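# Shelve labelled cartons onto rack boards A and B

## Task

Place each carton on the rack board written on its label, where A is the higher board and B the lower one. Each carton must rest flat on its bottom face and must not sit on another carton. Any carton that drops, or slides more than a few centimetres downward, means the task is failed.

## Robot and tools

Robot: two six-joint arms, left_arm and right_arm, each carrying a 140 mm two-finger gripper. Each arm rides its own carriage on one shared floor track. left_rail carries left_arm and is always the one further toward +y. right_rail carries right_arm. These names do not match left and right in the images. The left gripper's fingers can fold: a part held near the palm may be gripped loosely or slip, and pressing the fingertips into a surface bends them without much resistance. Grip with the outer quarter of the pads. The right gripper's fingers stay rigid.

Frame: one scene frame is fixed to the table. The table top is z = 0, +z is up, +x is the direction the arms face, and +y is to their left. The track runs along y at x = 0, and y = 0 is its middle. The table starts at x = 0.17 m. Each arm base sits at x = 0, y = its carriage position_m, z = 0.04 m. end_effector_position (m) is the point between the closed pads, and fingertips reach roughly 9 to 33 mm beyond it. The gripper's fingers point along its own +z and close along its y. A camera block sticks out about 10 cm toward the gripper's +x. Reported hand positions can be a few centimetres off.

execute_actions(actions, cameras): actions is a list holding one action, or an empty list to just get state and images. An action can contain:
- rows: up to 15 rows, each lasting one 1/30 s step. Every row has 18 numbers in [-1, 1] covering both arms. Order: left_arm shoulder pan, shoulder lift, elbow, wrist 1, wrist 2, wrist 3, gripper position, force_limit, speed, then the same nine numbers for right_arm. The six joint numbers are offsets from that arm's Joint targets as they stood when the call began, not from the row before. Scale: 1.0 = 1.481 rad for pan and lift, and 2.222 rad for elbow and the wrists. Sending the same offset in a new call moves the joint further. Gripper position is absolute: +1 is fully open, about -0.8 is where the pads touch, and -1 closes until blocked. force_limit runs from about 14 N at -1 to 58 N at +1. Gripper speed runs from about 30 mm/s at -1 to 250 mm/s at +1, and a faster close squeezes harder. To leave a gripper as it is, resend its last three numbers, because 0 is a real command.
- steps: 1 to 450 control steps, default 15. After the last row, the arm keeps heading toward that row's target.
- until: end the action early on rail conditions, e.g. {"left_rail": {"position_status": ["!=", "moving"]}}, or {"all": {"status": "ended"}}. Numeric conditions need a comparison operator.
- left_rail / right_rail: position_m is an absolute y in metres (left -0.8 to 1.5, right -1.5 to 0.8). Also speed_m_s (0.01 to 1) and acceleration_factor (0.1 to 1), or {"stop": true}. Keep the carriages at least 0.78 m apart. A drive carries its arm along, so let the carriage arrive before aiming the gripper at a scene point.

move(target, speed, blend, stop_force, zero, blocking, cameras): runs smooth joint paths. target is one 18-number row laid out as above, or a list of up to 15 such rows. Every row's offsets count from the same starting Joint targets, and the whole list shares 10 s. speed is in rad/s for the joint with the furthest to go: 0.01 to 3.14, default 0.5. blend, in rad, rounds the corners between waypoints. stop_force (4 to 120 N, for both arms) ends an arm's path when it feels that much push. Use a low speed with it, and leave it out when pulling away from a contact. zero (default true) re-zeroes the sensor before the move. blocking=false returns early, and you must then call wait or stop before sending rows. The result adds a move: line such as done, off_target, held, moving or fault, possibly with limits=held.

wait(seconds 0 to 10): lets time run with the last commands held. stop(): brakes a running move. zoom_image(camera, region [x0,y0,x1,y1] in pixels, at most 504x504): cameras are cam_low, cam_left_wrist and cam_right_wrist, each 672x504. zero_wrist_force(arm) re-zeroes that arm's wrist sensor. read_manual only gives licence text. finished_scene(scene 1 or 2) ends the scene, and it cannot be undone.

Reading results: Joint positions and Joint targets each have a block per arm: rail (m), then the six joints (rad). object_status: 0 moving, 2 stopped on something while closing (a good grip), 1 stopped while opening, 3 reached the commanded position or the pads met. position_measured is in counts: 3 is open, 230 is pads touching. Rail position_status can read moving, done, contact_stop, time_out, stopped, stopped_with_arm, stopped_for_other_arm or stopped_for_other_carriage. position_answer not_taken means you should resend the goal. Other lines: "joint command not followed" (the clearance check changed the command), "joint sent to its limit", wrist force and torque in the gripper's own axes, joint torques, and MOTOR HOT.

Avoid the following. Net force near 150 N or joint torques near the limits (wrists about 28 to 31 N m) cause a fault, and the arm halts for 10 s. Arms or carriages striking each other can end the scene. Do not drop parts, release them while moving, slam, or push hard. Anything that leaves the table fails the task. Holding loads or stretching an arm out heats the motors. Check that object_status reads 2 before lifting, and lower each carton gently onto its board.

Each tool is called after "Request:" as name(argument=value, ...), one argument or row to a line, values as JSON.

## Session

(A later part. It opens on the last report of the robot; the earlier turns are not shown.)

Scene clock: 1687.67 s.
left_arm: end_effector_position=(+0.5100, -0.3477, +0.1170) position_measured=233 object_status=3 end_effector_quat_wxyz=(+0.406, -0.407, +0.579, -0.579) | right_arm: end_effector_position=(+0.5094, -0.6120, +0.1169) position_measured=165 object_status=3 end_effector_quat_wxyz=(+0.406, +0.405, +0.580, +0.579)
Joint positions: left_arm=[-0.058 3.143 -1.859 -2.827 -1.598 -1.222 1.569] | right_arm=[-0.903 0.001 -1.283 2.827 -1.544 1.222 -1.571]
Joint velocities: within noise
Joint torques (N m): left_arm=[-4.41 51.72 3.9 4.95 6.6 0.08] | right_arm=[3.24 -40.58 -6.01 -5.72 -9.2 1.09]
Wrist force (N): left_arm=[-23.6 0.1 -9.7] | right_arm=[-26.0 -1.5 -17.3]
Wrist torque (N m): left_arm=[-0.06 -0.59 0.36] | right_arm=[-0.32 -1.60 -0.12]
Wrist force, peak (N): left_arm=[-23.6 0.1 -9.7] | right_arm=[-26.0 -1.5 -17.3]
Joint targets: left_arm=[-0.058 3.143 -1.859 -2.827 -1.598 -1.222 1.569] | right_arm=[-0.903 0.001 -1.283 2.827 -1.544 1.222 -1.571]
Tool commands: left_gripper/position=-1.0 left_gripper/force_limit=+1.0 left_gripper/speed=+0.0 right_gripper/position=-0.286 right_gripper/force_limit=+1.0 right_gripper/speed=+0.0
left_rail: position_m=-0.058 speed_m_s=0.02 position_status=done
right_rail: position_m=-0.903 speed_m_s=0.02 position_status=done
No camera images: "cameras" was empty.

Request:
execute_actions(
  actions=[
    {"left_rail": {"position_m": -0.0598, "speed_m_s": 0.02, "acceleration_factor": 0.3}, "right_rail": {"position_m": -0.9017, "speed_m_s": 0.02, "acceleration_factor": 0.3}, "steps": 120, "until": {"all": {"status": "ended"}}},
  ],
  cameras=["cam_low"],
)

Scene clock: 1694.00 s.
left_arm: end_effector_position=(+0.5099, -0.3496, +0.1170) position_measured=233 object_status=3 end_effector_quat_wxyz=(+0.406, -0.406, +0.579, -0.579) | right_arm: end_effector_position=(+0.5093, -0.6107, +0.1169) position_measured=165 object_status=3 end_effector_quat_wxyz=(+0.405, +0.405, +0.580, +0.579)
Joint positions: left_arm=[-0.06 3.143 -1.859 -2.827 -1.598 -1.222 1.569] | right_arm=[-0.902 0.001 -1.283 2.827 -1.544 1.222 -1.571]
Joint velocities: within noise
Joint torques (N m): left_arm=[-25.15 50.14 9.82 3.88 13.47 0.15] | right_arm=[24.98 -39.98 -11.31 -4.7 -16.75 1.18]
Wrist force (N): left_arm=[-51.8 -1.5 -20.9] | right_arm=[-42.3 -0.5 -22.6]
Wrist torque (N m): left_arm=[-0.01 -1.60 0.35] | right_arm=[-0.24 -1.98 -0.14]
Wrist force, peak (N): left_arm=[-51.9 -0.9 -21.0] | right_arm=[-42.4 -0.9 -22.8]
Joint targets: left_arm=[-0.060 3.143 -1.859 -2.827 -1.598 -1.222 1.569] | right_arm=[-0.902 0.001 -1.283 2.827 -1.544 1.222 -1.571]
Tool commands: left_gripper/position=-1.0 left_gripper/force_limit=+1.0 left_gripper/speed=+0.0 right_gripper/position=-0.286 right_gripper/force_limit=+1.0 right_gripper/speed=+0.0
left_rail: position_m=-0.060 speed_m_s=0.02 position_status=done
right_rail: position_m=-0.902 speed_m_s=0.02 position_status=done
Images, in order (width x height): cam_low 672x504.

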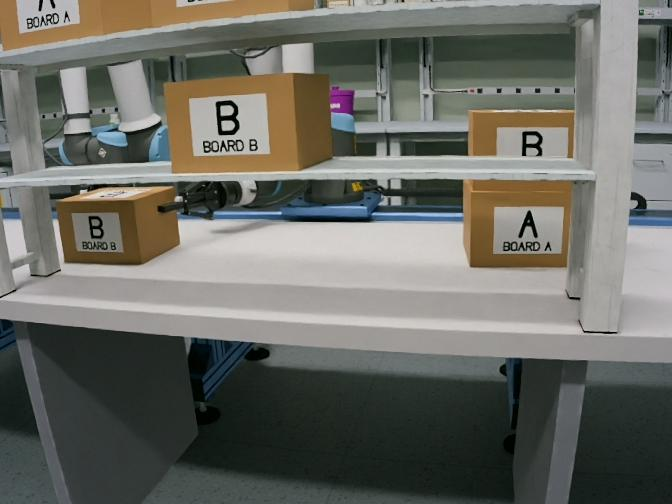

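Request:
move(
  target=[0, 0.049490, 0.001335, -0.034321, 0, 0, -1, 1, 0, 0, -0.049490, -0.001335, 0.034321, 0, 0, -0.286, 1, 0],
  speed=0.1,
  cameras=[],
)

Scene clock: 1717.57 s.
left_arm: end_effector_position=(+0.5099, -0.3497, +0.1309) position_measured=233 object_status=3 end_effector_quat_wxyz=(+0.406, -0.406, +0.579, -0.579) | right_arm: end_effector_position=(+0.5093, -0.6107, +0.1309) position_measured=165 object_status=3 end_effector_quat_wxyz=(+0.405, +0.405, +0.580, +0.579)
Joint positions: left_arm=[-0.06 3.143 -1.785 -2.824 -1.674 -1.222 1.569] | right_arm=[-0.902 0.001 -1.356 2.824 -1.467 1.222 -1.571]
Joint velocities: within noise
Joint torques (N m): left_arm=[-30.07 54.57 22.75 1.85 13.76 0.39] | right_arm=[26.6 -43.37 -16.78 -1.19 -16.63 1.51]
Wrist force (N): left_arm=[-48.7 9.0 -16.2] | right_arm=[-45.0 -10.3 -21.1]
Wrist torque (N m): left_arm=[-0.18 -1.46 0.48] | right_arm=[0.07 -2.06 -0.18]
Wrist force, peak (N): left_arm=[-52.7 -1.4 -21.6] | right_arm=[-45.4 -11.1 -21.7]
Joint targets: left_arm=[-0.060 3.143 -1.785 -2.824 -1.675 -1.222 1.569] | right_arm=[-0.902 0.001 -1.356 2.824 -1.467 1.222 -1.571]
left_rail: position_m=-0.060 speed_m_s=0.02 position_status=done
right_rail: position_m=-0.902 speed_m_s=0.02 position_status=done
move: done
No camera images: "cameras" was empty.

Request:
move(
  target=[
    [0, 0.191925, 0.014180, -0.142102, 0, 0, -1, 1, 0, 0, -0.191925, -0.014180, 0.142102, 0, 0, -0.286, 1, 0],
    [0, 0.344349, 0.039123, -0.268637, 0, 0, -1, 1, 0, 0, -0.344349, -0.039123, 0.268637, 0, 0, -0.286, 1, 0],
  ],
  speed=0.18,
  blend=0.03,
  cameras=[],
)

Request:
execute_actions(
  actions=[
    {"left_rail": {"position_m": 0.0805, "speed_m_s": 0.07, "acceleration_factor": 0.2}, "right_rail": {"position_m": -0.7614, "speed_m_s": 0.07, "acceleration_factor": 0.2}, "steps": 150, "until": {"all": {"status": "ended"}}},
  ],
  cameras=["cam_low"],
)

Scene clock: 1729.40 s.
left_arm: end_effector_position=(+0.5104, -0.3497, +0.2500) position_measured=233 object_status=3 end_effector_quat_wxyz=(+0.406, -0.406, +0.579, -0.579) | right_arm: end_effector_position=(+0.5098, -0.6107, +0.2499) position_measured=165 object_status=3 end_effector_quat_wxyz=(+0.406, +0.405, +0.580, +0.579)
Joint positions: left_arm=[-0.06 3.143 -1.275 -2.737 -2.271 -1.222 1.569] | right_arm=[-0.902 0.001 -1.866 2.737 -0.871 1.222 -1.571]
Joint velocities: within noise
Joint torques (N m): left_arm=[-30.25 31.03 50.96 1.89 13.19 0.91] | right_arm=[29.07 -21.91 -42.13 -1.37 -16.85 1.22]
Wrist force (N): left_arm=[-48.6 8.5 -16.2] | right_arm=[-44.7 -10.7 -20.8]
Wrist torque (N m): left_arm=[-0.30 -1.45 0.48] | right_arm=[0.08 -2.07 -0.30]
Wrist force, peak (N): left_arm=[-49.1 8.8 -16.3] | right_arm=[-45.3 -10.9 -21.4]
Joint targets: left_arm=[-0.060 3.143 -1.275 -2.737 -2.271 -1.222 1.569] | right_arm=[-0.902 0.001 -1.866 2.737 -0.870 1.222 -1.571]
left_rail: position_m=-0.060 speed_m_s=0.02 position_status=done
right_rail: position_m=-0.902 speed_m_s=0.02 position_status=done
move: done
No camera images: "cameras" was empty.

Scene clock: 1732.17 s.
left_arm: end_effector_position=(+0.5104, -0.2094, +0.2500) position_measured=233 object_status=3 end_effector_quat_wxyz=(+0.406, -0.406, +0.579, -0.579) | right_arm: end_effector_position=(+0.5098, -0.4705, +0.2500) position_measured=165 object_status=3 end_effector_quat_wxyz=(+0.406, +0.405, +0.580, +0.579)
Joint positions: left_arm=[0.08 3.143 -1.275 -2.737 -2.271 -1.222 1.569] | right_arm=[-0.761 0.001 -1.866 2.737 -0.87 1.222 -1.571]
Joint velocities: within noise
Joint torques (N m): left_arm=[-30.83 30.04 48.33 2.29 13.39 0.55] | right_arm=[28.66 -22.18 -37.38 -2.23 -16.74 1.18]
Wrist force (N): left_arm=[-48.2 8.8 -16.0] | right_arm=[-43.9 -11.1 -20.8]
Wrist torque (N m): left_arm=[-0.30 -1.34 0.47] | right_arm=[0.04 -2.11 -0.30]
Wrist force, peak (N): left_arm=[-51.7 9.2 -17.0] | right_arm=[-49.2 -10.8 -22.4]
Joint targets: left_arm=[0.081 3.143 -1.275 -2.737 -2.271 -1.222 1.569] | right_arm=[-0.761 0.001 -1.866 2.737 -0.870 1.222 -1.571]
Tool commands: left_gripper/position=-1.0 left_gripper/force_limit=+1.0 left_gripper/speed=+0.0 right_gripper/position=-0.286 right_gripper/force_limit=+1.0 right_gripper/speed=+0.0
left_rail: position_m=0.080 position_m_goal=0.081 speed_m_s=0.07 position_status=done
right_rail: position_m=-0.761 speed_m_s=0.07 position_status=done
Images, in order (width x height): cam_low 672x504.

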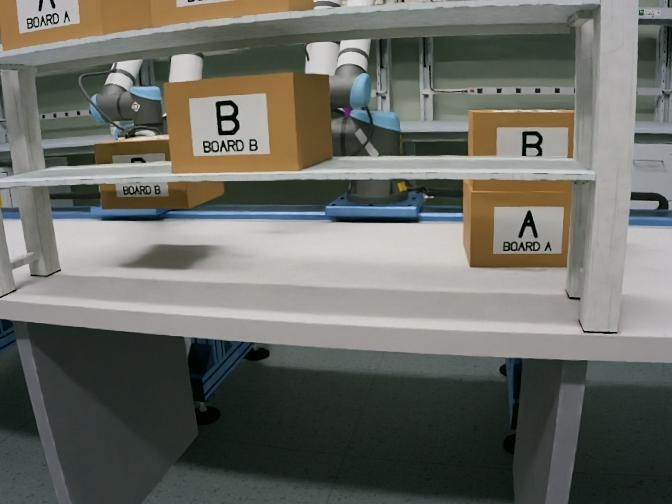

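Request:
move(
  target=[
    [0, 0.078196, 0.060216, -0.112335, 0, 0, -1, 1, 0, 0, -0.078196, -0.060216, 0.112335, 0, 0, -0.286, 1, 0],
    [0, 0.039266, 0.125470, -0.151642, 0, 0, -1, 1, 0, 0, -0.039266, -0.125470, 0.151642, 0, 0, -0.286, 1, 0],
    [0, -0.071768, 0.174387, -0.126553, 0, 0, -1, 1, 0, 0, 0.071768, -0.174387, 0.126553, 0, 0, -0.286, 1, 0],
    [0, -0.125772, 0.203452, -0.119623, 0, 0, -1, 1, 0, 0, 0.125772, -0.203452, 0.119623, 0, 0, -0.286, 1, 0],
  ],
  speed=[0.16, 0.16, 0.12, 0.12],
  blend=0.03,
  cameras=["cam_low"],
)

Scene clock: 1755.20 s.
left_arm: end_effector_position=(+0.7238, -0.2091, +0.3850) position_measured=233 object_status=3 end_effector_quat_wxyz=(+0.406, -0.406, +0.579, -0.579) | right_arm: end_effector_position=(+0.7232, -0.4703, +0.3849) position_measured=165 object_status=3 end_effector_quat_wxyz=(+0.406, +0.405, +0.580, +0.579)
Joint positions: left_arm=[0.081 3.143 -1.461 -2.285 -2.537 -1.222 1.569] | right_arm=[-0.761 0.001 -1.68 2.285 -0.605 1.222 -1.571]
Joint velocities: within noise
Joint torques (N m): left_arm=[-31.33 18.88 61.59 10.35 13.33 0.86] | right_arm=[28.95 -24.41 -50.95 -10.72 -16.64 1.05]
Wrist force (N): left_arm=[-42.1 9.0 -13.9] | right_arm=[-37.9 -10.3 -18.6]
Wrist torque (N m): left_arm=[-0.38 -1.23 0.45] | right_arm=[-0.21 -1.99 -0.23]
Wrist force, peak (N): left_arm=[-48.5 8.7 -15.8] | right_arm=[-41.5 -10.8 -27.3]
Joint targets: left_arm=[0.081 3.143 -1.461 -2.285 -2.537 -1.222 1.569] | right_arm=[-0.761 0.001 -1.680 2.285 -0.605 1.222 -1.571]
left_rail: position_m=0.081 speed_m_s=0.07 position_status=done
right_rail: position_m=-0.761 speed_m_s=0.07 position_status=done
move: done
Images, in order (width x height): cam_low 672x504.

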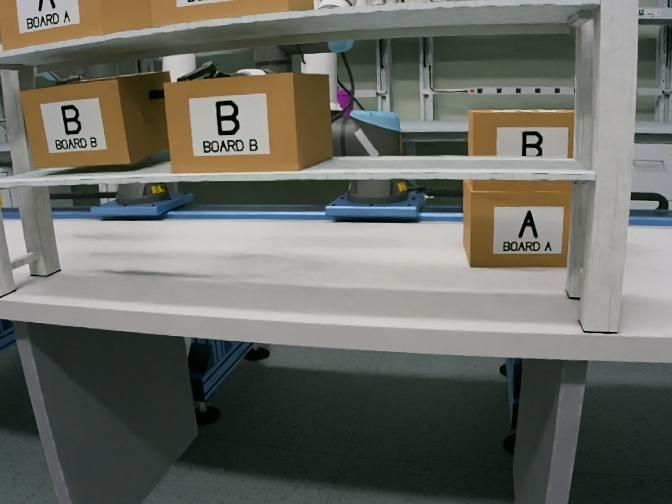

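Request:
move(
  target=[
    [0, -0.014601, -0.008029, 0.017761, 0, 0, -1, 1, 0, 0, 0.014601, 0.008029, -0.017761, 0, 0, -0.286, 1, 0],
    [0, -0.066186, 0.024078, 0.020036, 0, 0, -1, 1, 0, 0, 0.066186, -0.024078, -0.020036, 0, 0, -0.286, 1, 0],
  ],
  speed=[0.06, 0.08],
  stop_force=12,
  cameras=[],
)

Scene clock: 1780.77 s.
left_arm: end_effector_position=(+0.7689, -0.2090, +0.3680) position_measured=233 object_status=3 end_effector_quat_wxyz=(+0.406, -0.406, +0.579, -0.579) | right_arm: end_effector_position=(+0.7683, -0.4703, +0.3679) position_measured=165 object_status=3 end_effector_quat_wxyz=(+0.406, +0.405, +0.580, +0.579)
Joint positions: left_arm=[0.081 3.143 -1.559 -2.231 -2.493 -1.222 1.569] | right_arm=[-0.761 0.001 -1.582 2.231 -0.649 1.222 -1.571]
Joint velocities: within noise
Joint torques (N m): left_arm=[-30.71 28.78 58.45 8.89 13.47 0.89] | right_arm=[31.38 -27.55 -45.23 -7.97 -16.4 0.86]
Wrist force (N): left_arm=[-41.0 7.0 -14.3] | right_arm=[-36.2 -4.9 -19.5]
Wrist torque (N m): left_arm=[-0.34 -1.15 0.43] | right_arm=[-0.48 -1.98 -0.27]
Wrist force, peak (N): left_arm=[-42.6 9.3 -14.6] | right_arm=[-38.5 -10.7 -18.7]
Joint targets: left_arm=[0.081 3.143 -1.559 -2.231 -2.493 -1.222 1.569] | right_arm=[-0.761 0.001 -1.582 2.231 -0.649 1.222 -1.571]
left_rail: position_m=0.081 speed_m_s=0.07 position_status=done
right_rail: position_m=-0.761 speed_m_s=0.07 position_status=done
move: done
No camera images: "cameras" was empty.

Request:
wait(
  seconds=0.1,
  cameras=["cam_low"],
)

Request:
zoom_image(
  camera="cam_low",
  region=[0, 40, 200, 200],
)

Scene clock: 1785.20 s.
left_arm: end_effector_position=(+0.7689, -0.2090, +0.3680) position_measured=233 object_status=3 end_effector_quat_wxyz=(+0.406, -0.406, +0.579, -0.579) | right_arm: end_effector_position=(+0.7683, -0.4703, +0.3679) position_measured=165 object_status=3 end_effector_quat_wxyz=(+0.406, +0.405, +0.580, +0.579)
Joint positions: left_arm=[0.081 3.143 -1.559 -2.231 -2.493 -1.222 1.569] | right_arm=[-0.761 0.001 -1.582 2.231 -0.649 1.222 -1.571]
Joint velocities: within noise
Joint torques (N m): left_arm=[-33.08 24.8 54.18 7.6 13.67 1.46] | right_arm=[31.08 -29.99 -39.73 -6.38 -16.22 1.32]
Wrist force (N): left_arm=[-41.2 7.1 -14.0] | right_arm=[-36.5 -5.2 -19.5]
Wrist torque (N m): left_arm=[-0.37 -1.13 0.43] | right_arm=[-0.53 -1.92 -0.27]
Wrist force, peak (N): left_arm=[-41.4 7.0 -14.2] | right_arm=[-36.9 -5.6 -20.2]
Joint targets: left_arm=[0.081 3.143 -1.559 -2.231 -2.493 -1.222 1.569] | right_arm=[-0.761 0.001 -1.582 2.231 -0.649 1.222 -1.571]
Tool commands: left_gripper/position=-1.0 left_gripper/force_limit=+1.0 left_gripper/speed=+0.0 right_gripper/position=-0.286 right_gripper/force_limit=+1.0 right_gripper/speed=+0.0
left_rail: position_m=0.081 speed_m_s=0.07 position_status=done
right_rail: position_m=-0.761 speed_m_s=0.07 position_status=done
wait: 0.10 s; at rest from the start
Images, in order (width x height): cam_low 672x504.

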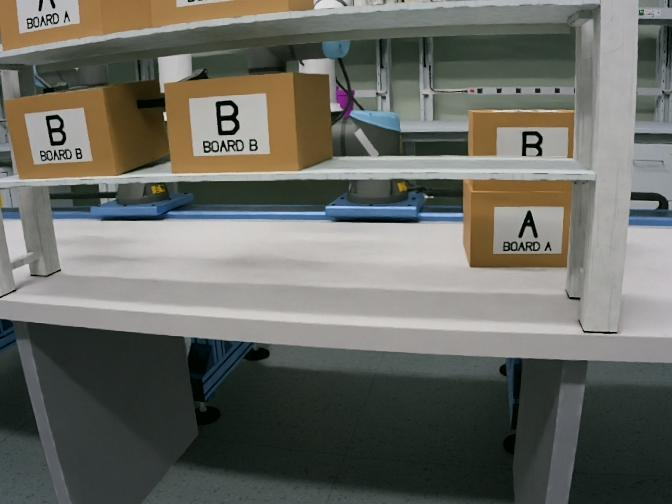

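Scaled by 2.520.

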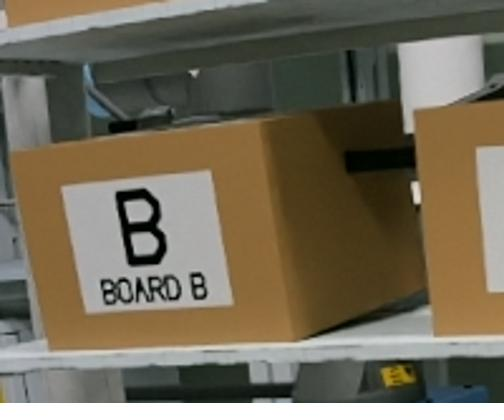

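Request:
move(
  target=[0, 0.008938, -0.005815, -0.000142, 0, 0, -1, 1, 0, 0, -0.008938, 0.005815, 0.000142, 0, 0, -0.286, 1, 0],
  speed=0.03,
  stop_force=14,
  cameras=["cam_low"],
)

Request:
zoom_image(
  camera="cam_low",
  region=[0, 60, 200, 200],
)

Scene clock: 1826.03 s.
left_arm: end_effector_position=(+0.7609, -0.2090, +0.3680) position_measured=233 object_status=3 end_effector_quat_wxyz=(+0.406, -0.406, +0.579, -0.579) | right_arm: end_effector_position=(+0.7603, -0.4703, +0.3679) position_measured=165 object_status=3 end_effector_quat_wxyz=(+0.406, +0.405, +0.580, +0.579)
Joint positions: left_arm=[0.081 3.143 -1.546 -2.244 -2.493 -1.222 1.569] | right_arm=[-0.761 0.001 -1.595 2.244 -0.649 1.222 -1.571]
Joint velocities: within noise
Joint torques (N m): left_arm=[-33.34 69.09 39.27 2.46 13.23 1.6] | right_arm=[32.79 -54.67 -31.33 -0.47 -16.24 0.94]
Wrist force (N): left_arm=[-41.8 9.1 -13.5] | right_arm=[-37.8 -7.4 -18.5]
Wrist torque (N m): left_arm=[-0.36 -1.11 0.45] | right_arm=[-0.47 -1.91 -0.29]
Wrist force, peak (N): left_arm=[-41.8 9.1 -13.5] | right_arm=[-37.8 -7.9 -18.4]
Joint targets: left_arm=[0.081 3.143 -1.546 -2.244 -2.493 -1.222 1.569] | right_arm=[-0.761 0.001 -1.595 2.244 -0.649 1.222 -1.571]
left_rail: position_m=0.081 speed_m_s=0.07 position_status=done
right_rail: position_m=-0.761 speed_m_s=0.07 position_status=done
move: done
Images, in order (width x height): cam_low 672x504.

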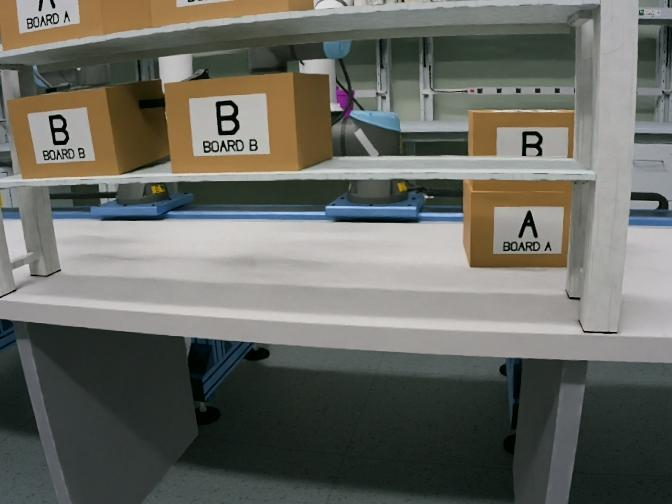

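Scaled by 2.520.

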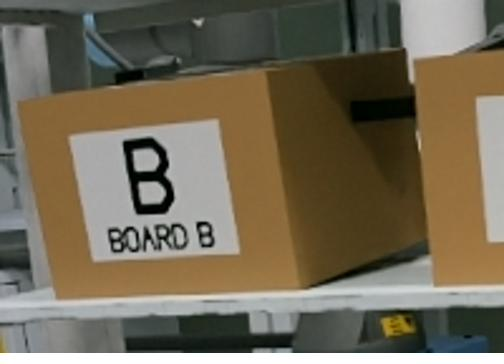

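Request:
move(
  target=[0, -0.014034, -0.006858, 0.016212, 0, 0, -1, 1, 0, 0, 0.014034, 0.006858, -0.016212, 0, 0, -0.286, 1, 0],
  speed=0.02,
  stop_force=8,
  cameras=[],
)

Scene clock: 1845.70 s.
left_arm: end_effector_position=(+0.7610, -0.2090, +0.3602) position_measured=233 object_status=3 end_effector_quat_wxyz=(+0.406, -0.406, +0.579, -0.579) | right_arm: end_effector_position=(+0.7604, -0.4703, +0.3601) position_measured=165 object_status=3 end_effector_quat_wxyz=(+0.406, +0.405, +0.580, +0.579)
Joint positions: left_arm=[0.081 3.143 -1.556 -2.251 -2.475 -1.222 1.569] | right_arm=[-0.761 0.001 -1.585 2.251 -0.666 1.222 -1.571]
Joint velocities: within noise
Joint torques (N m): left_arm=[-31.02 64.62 53.46 1.14 12.81 1.25] | right_arm=[33.89 -49.79 -41.36 0.83 -16.09 1]
Wrist force (N): left_arm=[-41.5 2.6 -15.2] | right_arm=[-37.3 -1.0 -20.2]
Wrist torque (N m): left_arm=[-0.09 -1.12 0.41] | right_arm=[-0.91 -1.85 -0.29]
Wrist force, peak (N): left_arm=[-41.2 -3.0 -18.2] | right_arm=[-36.8 2.6 -22.5]
Joint targets: left_arm=[0.081 3.143 -1.556 -2.251 -2.475 -1.222 1.569] | right_arm=[-0.761 0.001 -1.585 2.251 -0.666 1.222 -1.571]
left_rail: position_m=0.081 speed_m_s=0.07 position_status=done
right_rail: position_m=-0.761 speed_m_s=0.07 position_status=done
move: contact (left_arm, right_arm); left_arm: the wrist 1 is farthest, 0.018 rad from its target; right_arm: the wrist 1 is farthest, 0.019 rad from its target
No camera images: "cameras" was empty.

Request:
wait(
  seconds=0,
  cameras=["cam_low"],
)

Request:
zoom_image(
  camera="cam_low",
  region=[0, 60, 200, 200],
)

Scene clock: 1850.17 s.
left_arm: end_effector_position=(+0.7610, -0.2090, +0.3602) position_measured=233 object_status=3 end_effector_quat_wxyz=(+0.406, -0.406, +0.579, -0.579) | right_arm: end_effector_position=(+0.7604, -0.4703, +0.3601) position_measured=165 object_status=3 end_effector_quat_wxyz=(+0.406, +0.405, +0.580, +0.579)
Joint positions: left_arm=[0.081 3.143 -1.556 -2.251 -2.475 -1.222 1.569] | right_arm=[-0.761 0.001 -1.585 2.251 -0.666 1.222 -1.571]
Joint velocities: within noise
Joint torques (N m): left_arm=[-32.42 60.48 53.5 5.25 13.19 1.05] | right_arm=[34.39 -47.92 -39.25 -2.43 -16.21 1.16]
Wrist force (N): left_arm=[-41.4 2.7 -14.8] | right_arm=[-37.2 -1.0 -20.1]
Wrist torque (N m): left_arm=[-0.05 -1.15 0.40] | right_arm=[-0.93 -1.87 -0.29]
Wrist force, peak (N): left_arm=[-41.8 2.1 -15.1] | right_arm=[-37.5 -1.3 -20.0]
Joint targets: left_arm=[0.081 3.143 -1.556 -2.251 -2.475 -1.222 1.569] | right_arm=[-0.761 0.001 -1.585 2.251 -0.666 1.222 -1.571]
Tool commands: left_gripper/position=-1.0 left_gripper/force_limit=+1.0 left_gripper/speed=+0.0 right_gripper/position=-0.286 right_gripper/force_limit=+1.0 right_gripper/speed=+0.0
left_rail: position_m=0.081 speed_m_s=0.07 position_status=done
right_rail: position_m=-0.761 speed_m_s=0.07 position_status=done
Images, in order (width x height): cam_low 672x504.

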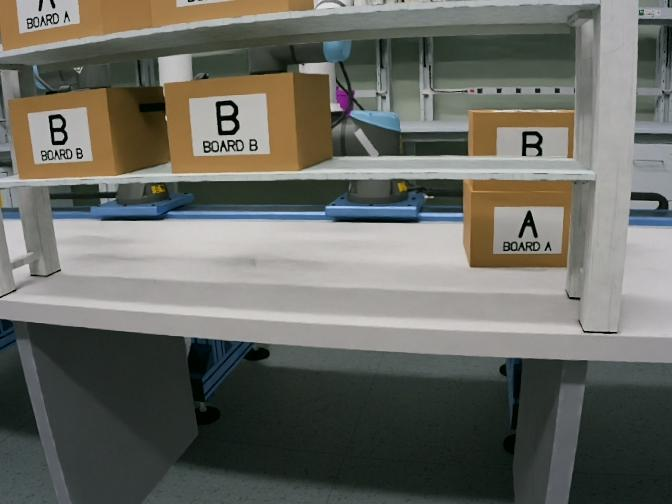

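Scaled by 2.520.

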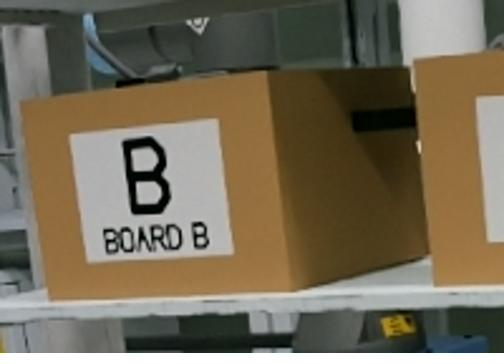

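Request:
execute_actions(
  actions=[
    {"left_rail": {"position_m": 0.0975, "speed_m_s": 0.02, "acceleration_factor": 0.2}, "right_rail": {"position_m": -0.7784, "speed_m_s": 0.02, "acceleration_factor": 0.2}, "steps": 120, "until": {"all": {"status": "ended"}}},
  ],
  cameras=["cam_low"],
)

Request:
zoom_image(
  camera="cam_low",
  region=[450, 95, 600, 280],
)

Scene clock: 1872.87 s.
left_arm: end_effector_position=(+0.7610, -0.1920, +0.3602) position_measured=233 object_status=3 end_effector_quat_wxyz=(+0.406, -0.406, +0.579, -0.579) | right_arm: end_effector_position=(+0.7604, -0.4873, +0.3601) position_measured=165 object_status=3 end_effector_quat_wxyz=(+0.406, +0.405, +0.580, +0.579)
Joint positions: left_arm=[0.097 3.143 -1.556 -2.251 -2.475 -1.222 1.569] | right_arm=[-0.778 0.001 -1.585 2.251 -0.666 1.222 -1.571]
Joint velocities: within noise
Joint torques (N m): left_arm=[11.81 59.53 50.19 5.03 -2.3 1.44] | right_arm=[-14.71 -46.5 -36.9 -4.13 3.14 0.8]
Wrist force (N): left_arm=[-1.0 1.5 0.3] | right_arm=[2.1 -1.2 -4.4]
Wrist torque (N m): left_arm=[-0.03 0.25 0.38] | right_arm=[-0.10 -0.65 0.02]
Wrist force, peak (N): left_arm=[-42.1 2.5 -15.4] | right_arm=[-37.4 -1.4 -20.2]
Joint targets: left_arm=[0.098 3.143 -1.556 -2.251 -2.475 -1.222 1.569] | right_arm=[-0.778 0.001 -1.585 2.251 -0.666 1.222 -1.571]
Tool commands: left_gripper/position=-1.0 left_gripper/force_limit=+1.0 left_gripper/speed=+0.0 right_gripper/position=-0.286 right_gripper/force_limit=+1.0 right_gripper/speed=+0.0
left_rail: position_m=0.097 position_m_goal=0.098 speed_m_s=0.02 position_status=done
right_rail: position_m=-0.778 speed_m_s=0.02 position_status=done
Images, in order (width x height): cam_low 672x504.

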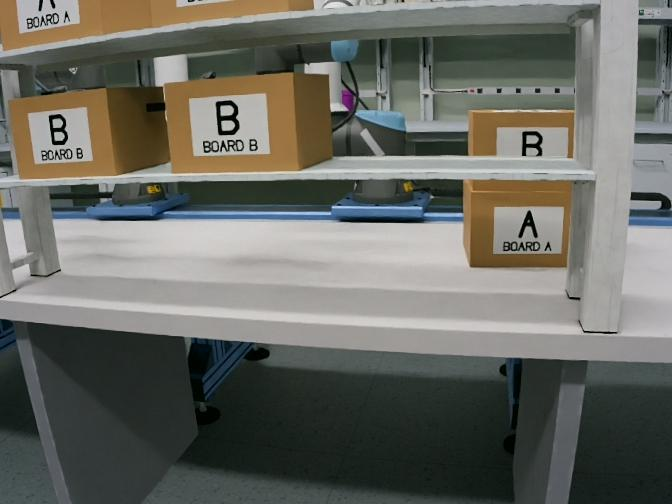

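Scaled by 2.724.

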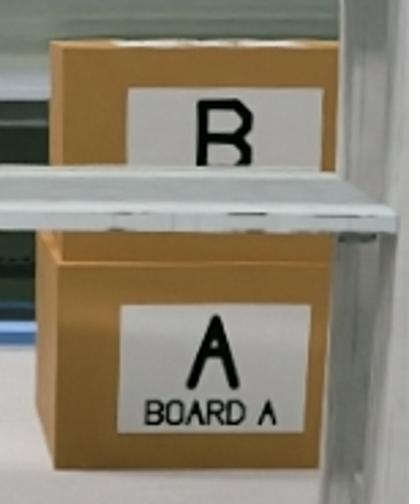

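Request:
move(
  target=[
    [0, 0.057111, -0.023561, -0.014505, 0, 0, -1, 1, 0, 0, -0.057111, 0.023561, 0.014505, 0, 0, -0.286, 1, 0],
    [0, 0.241241, -0.048852, -0.111939, 0, 0, -1, 1, 0, 0, -0.241241, 0.048852, 0.111939, 0, 0, -0.286, 1, 0],
    [0, 0.411799, -0.052219, -0.222253, 0, 0, -1, 1, 0, 0, -0.411799, 0.052219, 0.222253, 0, 0, -0.286, 1, 0],
  ],
  speed=[0.15, 0.25, 0.3],
  blend=0.03,
  cameras=["cam_low"],
)

Request:
zoom_image(
  camera="cam_low",
  region=[0, 40, 340, 200],
)

Scene clock: 1934.37 s.
left_arm: end_effector_position=(+0.5255, -0.1924, +0.4999) position_measured=233 object_status=3 end_effector_quat_wxyz=(+0.406, -0.406, +0.579, -0.579) | right_arm: end_effector_position=(+0.5249, -0.4874, +0.4999) position_measured=165 object_status=3 end_effector_quat_wxyz=(+0.406, +0.405, +0.580, +0.579)
Joint positions: left_arm=[0.098 3.143 -0.947 -2.367 -2.969 -1.222 1.569] | right_arm=[-0.778 0.001 -2.195 2.367 -0.173 1.222 -1.571]
Joint velocities: within noise
Joint torques (N m): left_arm=[10.58 17.95 41.47 0.15 -2.03 1] | right_arm=[-8.37 -3.43 -36.02 0.61 2.83 0.99]
Wrist force (N): left_arm=[-0.9 1.4 0.0] | right_arm=[2.7 -1.6 -4.2]
Wrist torque (N m): left_arm=[-0.06 0.24 0.38] | right_arm=[-0.20 -0.77 0.01]
Wrist force, peak (N): left_arm=[-1.2 2.3 0.2] | right_arm=[3.0 -0.8 -5.5]
Joint targets: left_arm=[0.098 3.143 -0.946 -2.367 -2.969 -1.222 1.569] | right_arm=[-0.778 0.001 -2.195 2.367 -0.173 1.222 -1.571]
left_rail: position_m=0.098 speed_m_s=0.02 position_status=done
right_rail: position_m=-0.778 speed_m_s=0.02 position_status=done
move: done
Images, in order (width x height): cam_low 672x504.

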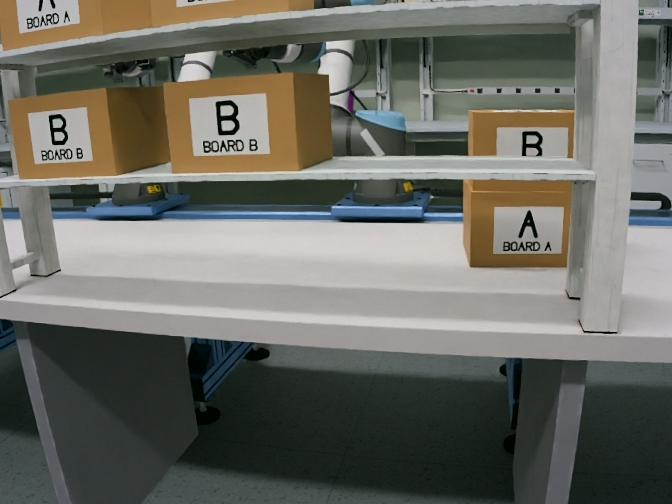

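Scaled by 1.482.

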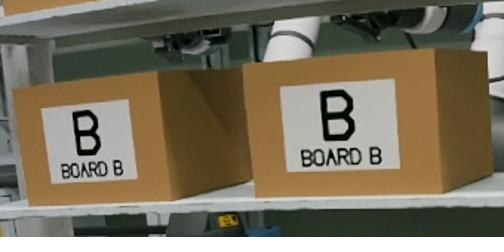

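Request:
execute_actions(
  actions=[
    {"left_rail": {"position_m": 0.97, "speed_m_s": 0.45, "acceleration_factor": 0.5}, "steps": 60},
  ],
  cameras=[],
)

Request:
execute_actions(
  actions=[
    {"right_rail": {"position_m": 0.012, "speed_m_s": 0.45, "acceleration_factor": 0.5}, "steps": 240, "until": {"all": {"status": "ended"}}},
  ],
  cameras=["cam_left_wrist", "cam_right_wrist"],
)

Scene clock: 1955.87 s.
left_arm: end_effector_position=(+0.5254, +0.6801, +0.5000) position_measured=233 object_status=3 end_effector_quat_wxyz=(+0.406, -0.406, +0.579, -0.579) end_effector_velocity=(+0.000, +0.001, +0.000) end_effector_angular_velocity=(+0.000, -0.001, +0.000) | right_arm: end_effector_position=(+0.5249, -0.4874, +0.5000) position_measured=165 object_status=3 end_effector_quat_wxyz=(+0.406, +0.405, +0.580, +0.579)
Joint positions: left_arm=[0.97 3.143 -0.946 -2.367 -2.969 -1.222 1.569] | right_arm=[-0.778 0.001 -2.195 2.367 -0.172 1.222 -1.571]
Joint velocities: left_arm=[0.001 0 0.001 0 0 0 0] | right_arm=[within noise]
Joint torques (N m): left_arm=[10.53 17.53 55.38 1.96 -1.92 1.06] | right_arm=[0.69 -6.15 -48.58 -1.25 2.88 0.99]
Wrist force (N): left_arm=[-1.2 1.3 0.2] | right_arm=[2.6 -2.1 -4.0]
Wrist torque (N m): left_arm=[-0.09 0.31 0.37] | right_arm=[-0.28 -0.75 0.01]
Wrist force, peak (N): left_arm=[-1.9 1.6 -0.1] | right_arm=[2.8 -1.8 -4.4]
Joint targets: left_arm=[0.970 3.143 -0.946 -2.367 -2.969 -1.222 1.569] | right_arm=[-0.778 0.001 -2.195 2.367 -0.173 1.222 -1.571]
Tool commands: left_gripper/position=-1.0 left_gripper/force_limit=+1.0 left_gripper/speed=+0.0 right_gripper/position=-0.286 right_gripper/force_limit=+1.0 right_gripper/speed=+0.0
left_rail: position_m=0.970 speed_m_s=0.45 position_status=done
right_rail: position_m=-0.778 speed_m_s=0.02 position_status=done
No camera images: "cameras" was empty.

Scene clock: 1959.23 s.
left_arm: end_effector_position=(+0.5254, +0.6801, +0.5000) position_measured=233 object_status=3 end_effector_quat_wxyz=(+0.406, -0.406, +0.579, -0.579) | right_arm: end_effector_position=(+0.5249, +0.3029, +0.5000) position_measured=165 object_status=3 end_effector_quat_wxyz=(+0.406, +0.405, +0.580, +0.579) end_effector_velocity=(+0.000, +0.001, +0.000) end_effector_angular_velocity=(-0.001, -0.001, +0.001)
Joint positions: left_arm=[0.97 3.143 -0.946 -2.367 -2.969 -1.222 1.569] | right_arm=[0.012 0.001 -2.195 2.367 -0.172 1.222 -1.571]
Joint velocities: left_arm=[within noise] | right_arm=[0.001 0.001 0.001 0 -0.001 0 -0.001]
Joint torques (N m): left_arm=[9.02 13.92 61.58 2.24 -1.76 1.17] | right_arm=[6.7 -6.05 -49.81 -2.19 2.77 0.92]
Wrist force (N): left_arm=[-1.2 1.7 0.2] | right_arm=[2.7 -1.7 -4.2]
Wrist torque (N m): left_arm=[0.00 0.31 0.37] | right_arm=[-0.19 -0.77 0.01]
Wrist force, peak (N): left_arm=[-1.3 1.7 0.2] | right_arm=[3.4 -1.8 -4.1]
Joint targets: left_arm=[0.970 3.143 -0.946 -2.367 -2.969 -1.222 1.569] | right_arm=[0.012 0.001 -2.195 2.367 -0.173 1.222 -1.571]
Tool commands: left_gripper/position=-1.0 left_gripper/force_limit=+1.0 left_gripper/speed=+0.0 right_gripper/position=-0.286 right_gripper/force_limit=+1.0 right_gripper/speed=+0.0
left_rail: position_m=0.970 speed_m_s=0.45 position_status=done
right_rail: position_m=0.012 speed_m_s=0.45 position_status=done
camera_calibration:
cam_left_wrist: T_world_to_cam=[[-0.0167062, 0.00688824, -0.999837, 0.512988], [0.00270742, 0.999973, 0.00684394, -0.688808], [0.999857, -0.00259264, -0.0167244, -0.332368], [0, 0, 0, 1]] pos_world=[0.342756, 0.684394, 0.51206]
cam_right_wrist: T_world_to_cam=[[-0.00464692, -0.0247694, 0.999682, -0.48283], [0.0347178, -0.999095, -0.0245935, 0.298494], [0.999386, 0.0345925, 0.00550266, -0.361728], [0, 0, 0, 1]] pos_world=[0.348899, 0.298778, 0.492008]
Images, in order (width x height): cam_left_wrist 672x504, cam_right_wrist 672x504.

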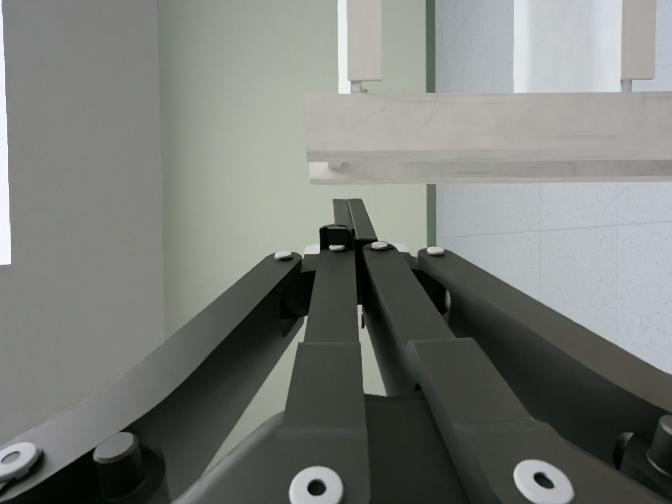

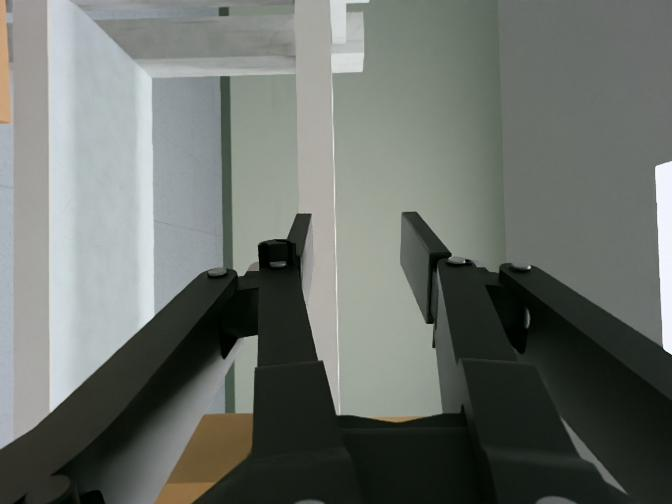

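Request:
move(
  target=[0, -0.083239, -0.095810, 0.151290, 0, 0, -1, 1, 0, 0, 0.083239, 0.095810, -0.151290, 0, 0, -0.286, 1, 0],
  speed=0.3,
  cameras=["cam_left_wrist", "cam_right_wrist"],
)

Scene clock: 1970.13 s.
left_arm: end_effector_position=(+0.5254, +0.6801, +0.3601) position_measured=233 object_status=3 end_effector_quat_wxyz=(+0.406, -0.406, +0.579, -0.579) | right_arm: end_effector_position=(+0.5249, +0.3030, +0.3601) position_measured=165 object_status=3 end_effector_quat_wxyz=(+0.406, +0.405, +0.580, +0.579)
Joint positions: left_arm=[0.97 3.143 -1.07 -2.58 -2.633 -1.222 1.569] | right_arm=[0.012 0.001 -2.072 2.58 -0.508 1.222 -1.571]
Joint velocities: within noise
Joint torques (N m): left_arm=[8.33 -21.74 36.86 6.56 -1.64 0.97] | right_arm=[9.06 14.52 -31.7 -6.79 2.58 0.92]
Wrist force (N): left_arm=[-1.2 1.7 0.1] | right_arm=[2.4 -1.6 -4.2]
Wrist torque (N m): left_arm=[0.02 0.30 0.38] | right_arm=[-0.14 -0.69 0.04]
Wrist force, peak (N): left_arm=[-1.2 3.1 0.0] | right_arm=[2.7 -3.0 -4.5]
Joint targets: left_arm=[0.970 3.143 -1.070 -2.580 -2.633 -1.222 1.569] | right_arm=[0.012 0.001 -2.072 2.580 -0.509 1.222 -1.571]
left_rail: position_m=0.970 speed_m_s=0.45 position_status=done
right_rail: position_m=0.012 speed_m_s=0.45 position_status=done
move: done
camera_calibration:
cam_left_wrist: T_world_to_cam=[[-0.0167062, 0.00688824, -0.999837, 0.373113], [0.00270742, 0.999973, 0.00684394, -0.687851], [0.999857, -0.00259264, -0.0167244, -0.334808], [0, 0, 0, 1]] pos_world=[0.342856, 0.684394, 0.37216]
cam_right_wrist: T_world_to_cam=[[-0.00464692, -0.0247694, 0.999682, -0.342972], [0.0347178, -0.999095, -0.0245935, 0.295153], [0.999386, 0.0345925, 0.00550266, -0.360961], [0, 0, 0, 1]] pos_world=[0.348899, 0.298878, 0.352108]
Images, in order (width x height): cam_left_wrist 672x504, cam_right_wrist 672x504.

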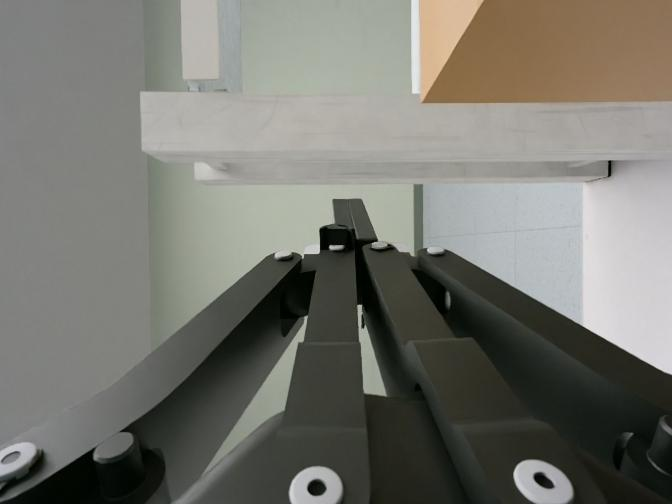

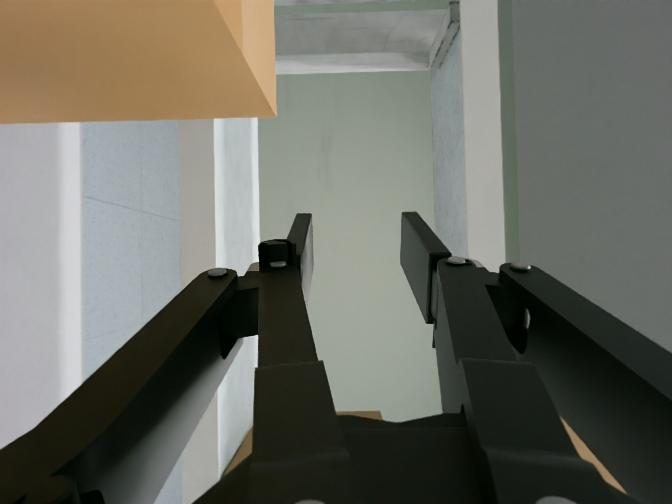

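Request:
zoom_image(
  camera="cam_left_wrist",
  region=[400, 0, 672, 204],
)

Request:
zoom_image(
  camera="cam_right_wrist",
  region=[0, 0, 300, 225],
)

Scaled by 1.853.

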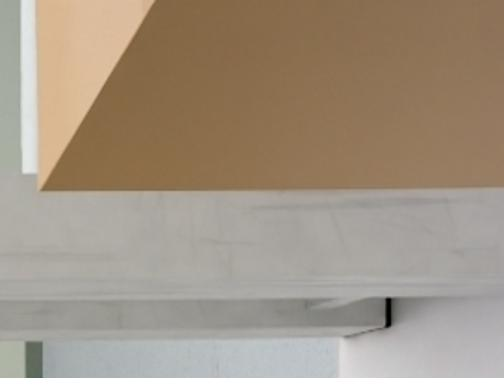

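Scaled by 1.680.

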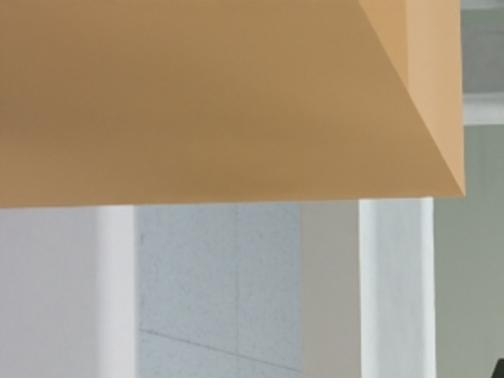

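Request:
move(
  target=[0, -0.029773, -0.092220, 0.112064, 0, 0, -1, 1, 0, 0, 0.029773, 0.092220, -0.112064, 0, 0, -0.286, 1, 0],
  speed=0.2,
  cameras=["cam_left_wrist", "cam_right_wrist"],
)

Scene clock: 2117.67 s.
left_arm: end_effector_position=(+0.4655, +0.6800, +0.2581) position_measured=233 object_status=3 end_effector_quat_wxyz=(+0.406, -0.406, +0.579, -0.579) | right_arm: end_effector_position=(+0.4649, +0.3030, +0.2581) position_measured=165 object_status=3 end_effector_quat_wxyz=(+0.406, +0.405, +0.580, +0.579)
Joint positions: left_arm=[0.97 3.143 -1.114 -2.785 -2.384 -1.222 1.569] | right_arm=[0.012 0.001 -2.028 2.785 -0.757 1.222 -1.571]
Joint velocities: within noise
Joint torques (N m): left_arm=[7.51 -22.08 27.84 6.71 -1.58 0.63] | right_arm=[8.32 16.85 -24.06 -7.61 2.68 0.9]
Wrist force (N): left_arm=[-0.9 1.7 0.3] | right_arm=[2.6 -1.9 -4.6]
Wrist torque (N m): left_arm=[0.00 0.24 0.39] | right_arm=[-0.19 -0.73 0.03]
Wrist force, peak (N): left_arm=[-0.9 2.8 -0.4] | right_arm=[2.6 -2.8 -5.0]
Joint targets: left_arm=[0.970 3.143 -1.114 -2.785 -2.384 -1.222 1.569] | right_arm=[0.012 0.001 -2.028 2.785 -0.758 1.222 -1.571]
left_rail: position_m=0.970 speed_m_s=0.45 position_status=done
right_rail: position_m=0.012 speed_m_s=0.45 position_status=done
move: done
camera_calibration:
cam_left_wrist: T_world_to_cam=[[-0.0167062, 0.00688824, -0.999837, 0.270128], [0.00270742, 0.999973, 0.00684394, -0.68689], [0.999857, -0.00259264, -0.0167244, -0.276523], [0, 0, 0, 1]] pos_world=[0.282856, 0.684294, 0.27016]
cam_right_wrist: T_world_to_cam=[[-0.00464692, -0.0247694, 0.999682, -0.241286], [0.0347178, -0.999095, -0.0245935, 0.294628], [0.999386, 0.0345925, 0.00550266, -0.300433], [0, 0, 0, 1]] pos_world=[0.288899, 0.298778, 0.250108]
Images, in order (width x height): cam_left_wrist 672x504, cam_right_wrist 672x504.

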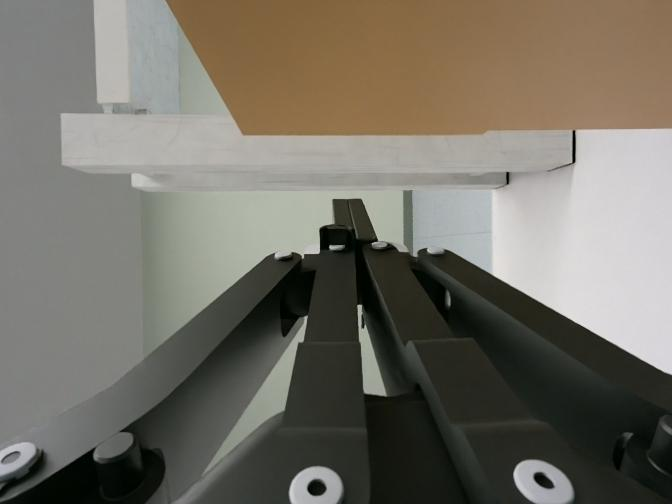

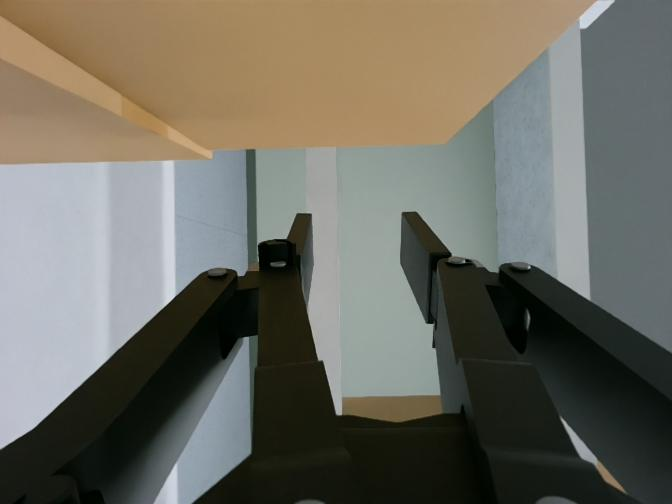

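Request:
zoom_image(
  camera="cam_left_wrist",
  region=[150, 0, 654, 200],
)

Request:
zoom_image(
  camera="cam_right_wrist",
  region=[0, 0, 250, 188],
)

Request:
zoom_image(
  camera="cam_right_wrist",
  region=[400, 0, 650, 188],
)

Scaled by 1.000.

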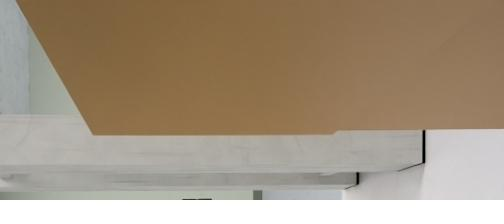

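Scaled by 2.016.

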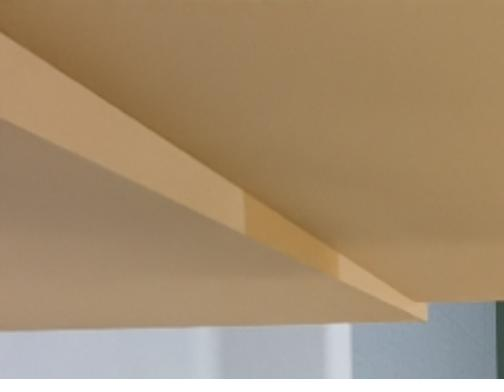

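Scaled by 2.016.

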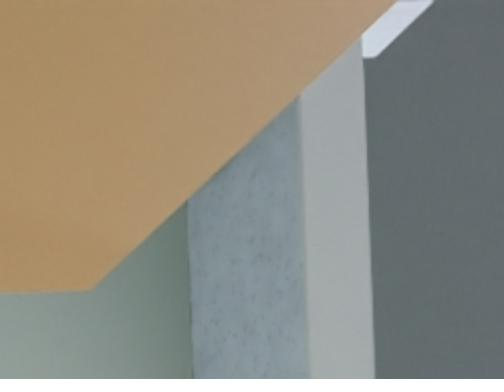

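Request:
move(
  target=[0, 0.006939, -0.001592, -0.003032, 0.039260, 0, -1, 1, 0, 0, 0.020169, -0.004884, -0.008559, -0.039260, 0, -0.286, 1, 0],
  speed=0.2,
  cameras=[],
)

Request:
execute_actions(
  actions=[
    {"left_rail": {"position_m": 0.9495, "speed_m_s": 0.04, "acceleration_factor": 0.3}, "right_rail": {"position_m": 0.0315, "speed_m_s": 0.04, "acceleration_factor": 0.3}, "steps": 120, "until": {"all": {"status": "ended"}}},
  ],
  cameras=[],
)

Scene clock: 2211.00 s.
left_arm: end_effector_position=(+0.4511, +0.6527, +0.2580) position_measured=233 object_status=3 end_effector_quat_wxyz=(+0.380, -0.381, +0.596, -0.596) | right_arm: end_effector_position=(+0.4625, +0.3303, +0.2580) position_measured=165 object_status=3 end_effector_quat_wxyz=(+0.380, +0.380, +0.597, +0.596)
Joint positions: left_arm=[0.97 3.143 -1.104 -2.789 -2.391 -1.135 1.569] | right_arm=[0.012 0.001 -1.998 2.774 -0.777 1.134 -1.571]
Joint velocities: within noise
Joint torques (N m): left_arm=[6.33 17.57 30.26 0.36 1.93 1.15] | right_arm=[8.12 16.64 -39.92 -6.97 -3.06 0.58]
Wrist force (N): left_arm=[-1.1 1.2 0.4] | right_arm=[2.2 -1.8 -4.3]
Wrist torque (N m): left_arm=[-0.11 0.29 0.39] | right_arm=[-0.18 -0.66 0.00]
Wrist force, peak (N): left_arm=[-1.4 1.8 0.0] | right_arm=[2.3 -1.9 -4.7]
Joint targets: left_arm=[0.970 3.143 -1.104 -2.789 -2.391 -1.134 1.569] | right_arm=[0.012 0.001 -1.998 2.774 -0.777 1.134 -1.571]
left_rail: position_m=0.970 speed_m_s=0.45 position_status=done
right_rail: position_m=0.012 speed_m_s=0.45 position_status=done
move: done
No camera images: "cameras" was empty.

Scene clock: 2211.93 s.
left_arm: end_effector_position=(+0.4511, +0.6321, +0.2580) position_measured=233 object_status=3 end_effector_quat_wxyz=(+0.380, -0.381, +0.596, -0.596) | right_arm: end_effector_position=(+0.4624, +0.3498, +0.2580) position_measured=165 object_status=3 end_effector_quat_wxyz=(+0.380, +0.380, +0.597, +0.596) end_effector_velocity=(+0.000, +0.001, -0.001) end_effector_angular_velocity=(+0.001, +0.001, +0.002)
Joint positions: left_arm=[0.95 3.143 -1.104 -2.789 -2.391 -1.134 1.569] | right_arm=[0.031 0.001 -1.998 2.774 -0.777 1.134 -1.571]
Joint velocities: left_arm=[within noise] | right_arm=[0.001 -0.001 0.001 0 0 -0.003 0.001]
Joint torques (N m): left_arm=[8.47 18.88 30.72 0.49 2.03 0.5] | right_arm=[8.8 17.23 -38.11 -6.62 -2.89 0.77]
Wrist force (N): left_arm=[-1.0 1.6 0.4] | right_arm=[-3.3 -1.8 -6.7]
Wrist torque (N m): left_arm=[-0.02 0.26 0.39] | right_arm=[-0.08 -0.86 -0.10]
Wrist force, peak (N): left_arm=[-1.8 1.7 -0.2] | right_arm=[-3.7 -1.3 -7.4]
Joint targets: left_arm=[0.949 3.143 -1.104 -2.789 -2.391 -1.134 1.569] | right_arm=[0.032 0.001 -1.998 2.774 -0.777 1.134 -1.571]
Tool commands: left_gripper/position=-1.0 left_gripper/force_limit=+1.0 left_gripper/speed=+0.0 right_gripper/position=-0.286 right_gripper/force_limit=+1.0 right_gripper/speed=+0.0
left_rail: position_m=0.950 position_m_goal=0.949 speed_m_s=0.04 position_status=done
right_rail: position_m=0.031 position_m_goal=0.032 speed_m_s=0.04 position_status=done
No camera images: "cameras" was empty.

Request:
execute_actions(
  actions=[
    {"left_rail": {"position_m": 0.9395, "speed_m_s": 0.03, "acceleration_factor": 0.3}, "steps": 90, "until": {"all": {"status": "ended"}}},
  ],
  cameras=[],
)

Scene clock: 2219.97 s.
left_arm: end_effector_position=(+0.4511, +0.6223, +0.2580) position_measured=233 object_status=3 end_effector_quat_wxyz=(+0.380, -0.381, +0.596, -0.596) | right_arm: end_effector_position=(+0.4625, +0.3498, +0.2580) position_measured=165 object_status=3 end_effector_quat_wxyz=(+0.380, +0.380, +0.597, +0.596)
Joint positions: left_arm=[0.94 3.143 -1.104 -2.789 -2.391 -1.135 1.569] | right_arm=[0.032 0.001 -1.998 2.774 -0.777 1.135 -1.571]
Joint velocities: within noise
Joint torques (N m): left_arm=[-23.64 14.23 36.8 0.82 18.71 0.64] | right_arm=[8.3 12.93 -31.59 -4.28 -13.52 0.64]
Wrist force (N): left_arm=[-52.2 -0.6 -26.1] | right_arm=[-45.1 -1.6 -23.7]
Wrist torque (N m): left_arm=[0.03 -1.37 0.36] | right_arm=[-0.02 -1.76 -0.19]
Wrist force, peak (N): left_arm=[-52.2 -0.6 -26.1] | right_arm=[-45.2 -0.9 -23.7]
Joint targets: left_arm=[0.940 3.143 -1.104 -2.789 -2.391 -1.134 1.569] | right_arm=[0.032 0.001 -1.998 2.774 -0.777 1.134 -1.571]
Tool commands: left_gripper/position=-1.0 left_gripper/force_limit=+1.0 left_gripper/speed=+0.0 right_gripper/position=-0.286 right_gripper/force_limit=+1.0 right_gripper/speed=+0.0
left_rail: position_m=0.940 speed_m_s=0.03 position_status=done
right_rail: position_m=0.032 speed_m_s=0.04 position_status=done
No camera images: "cameras" was empty.


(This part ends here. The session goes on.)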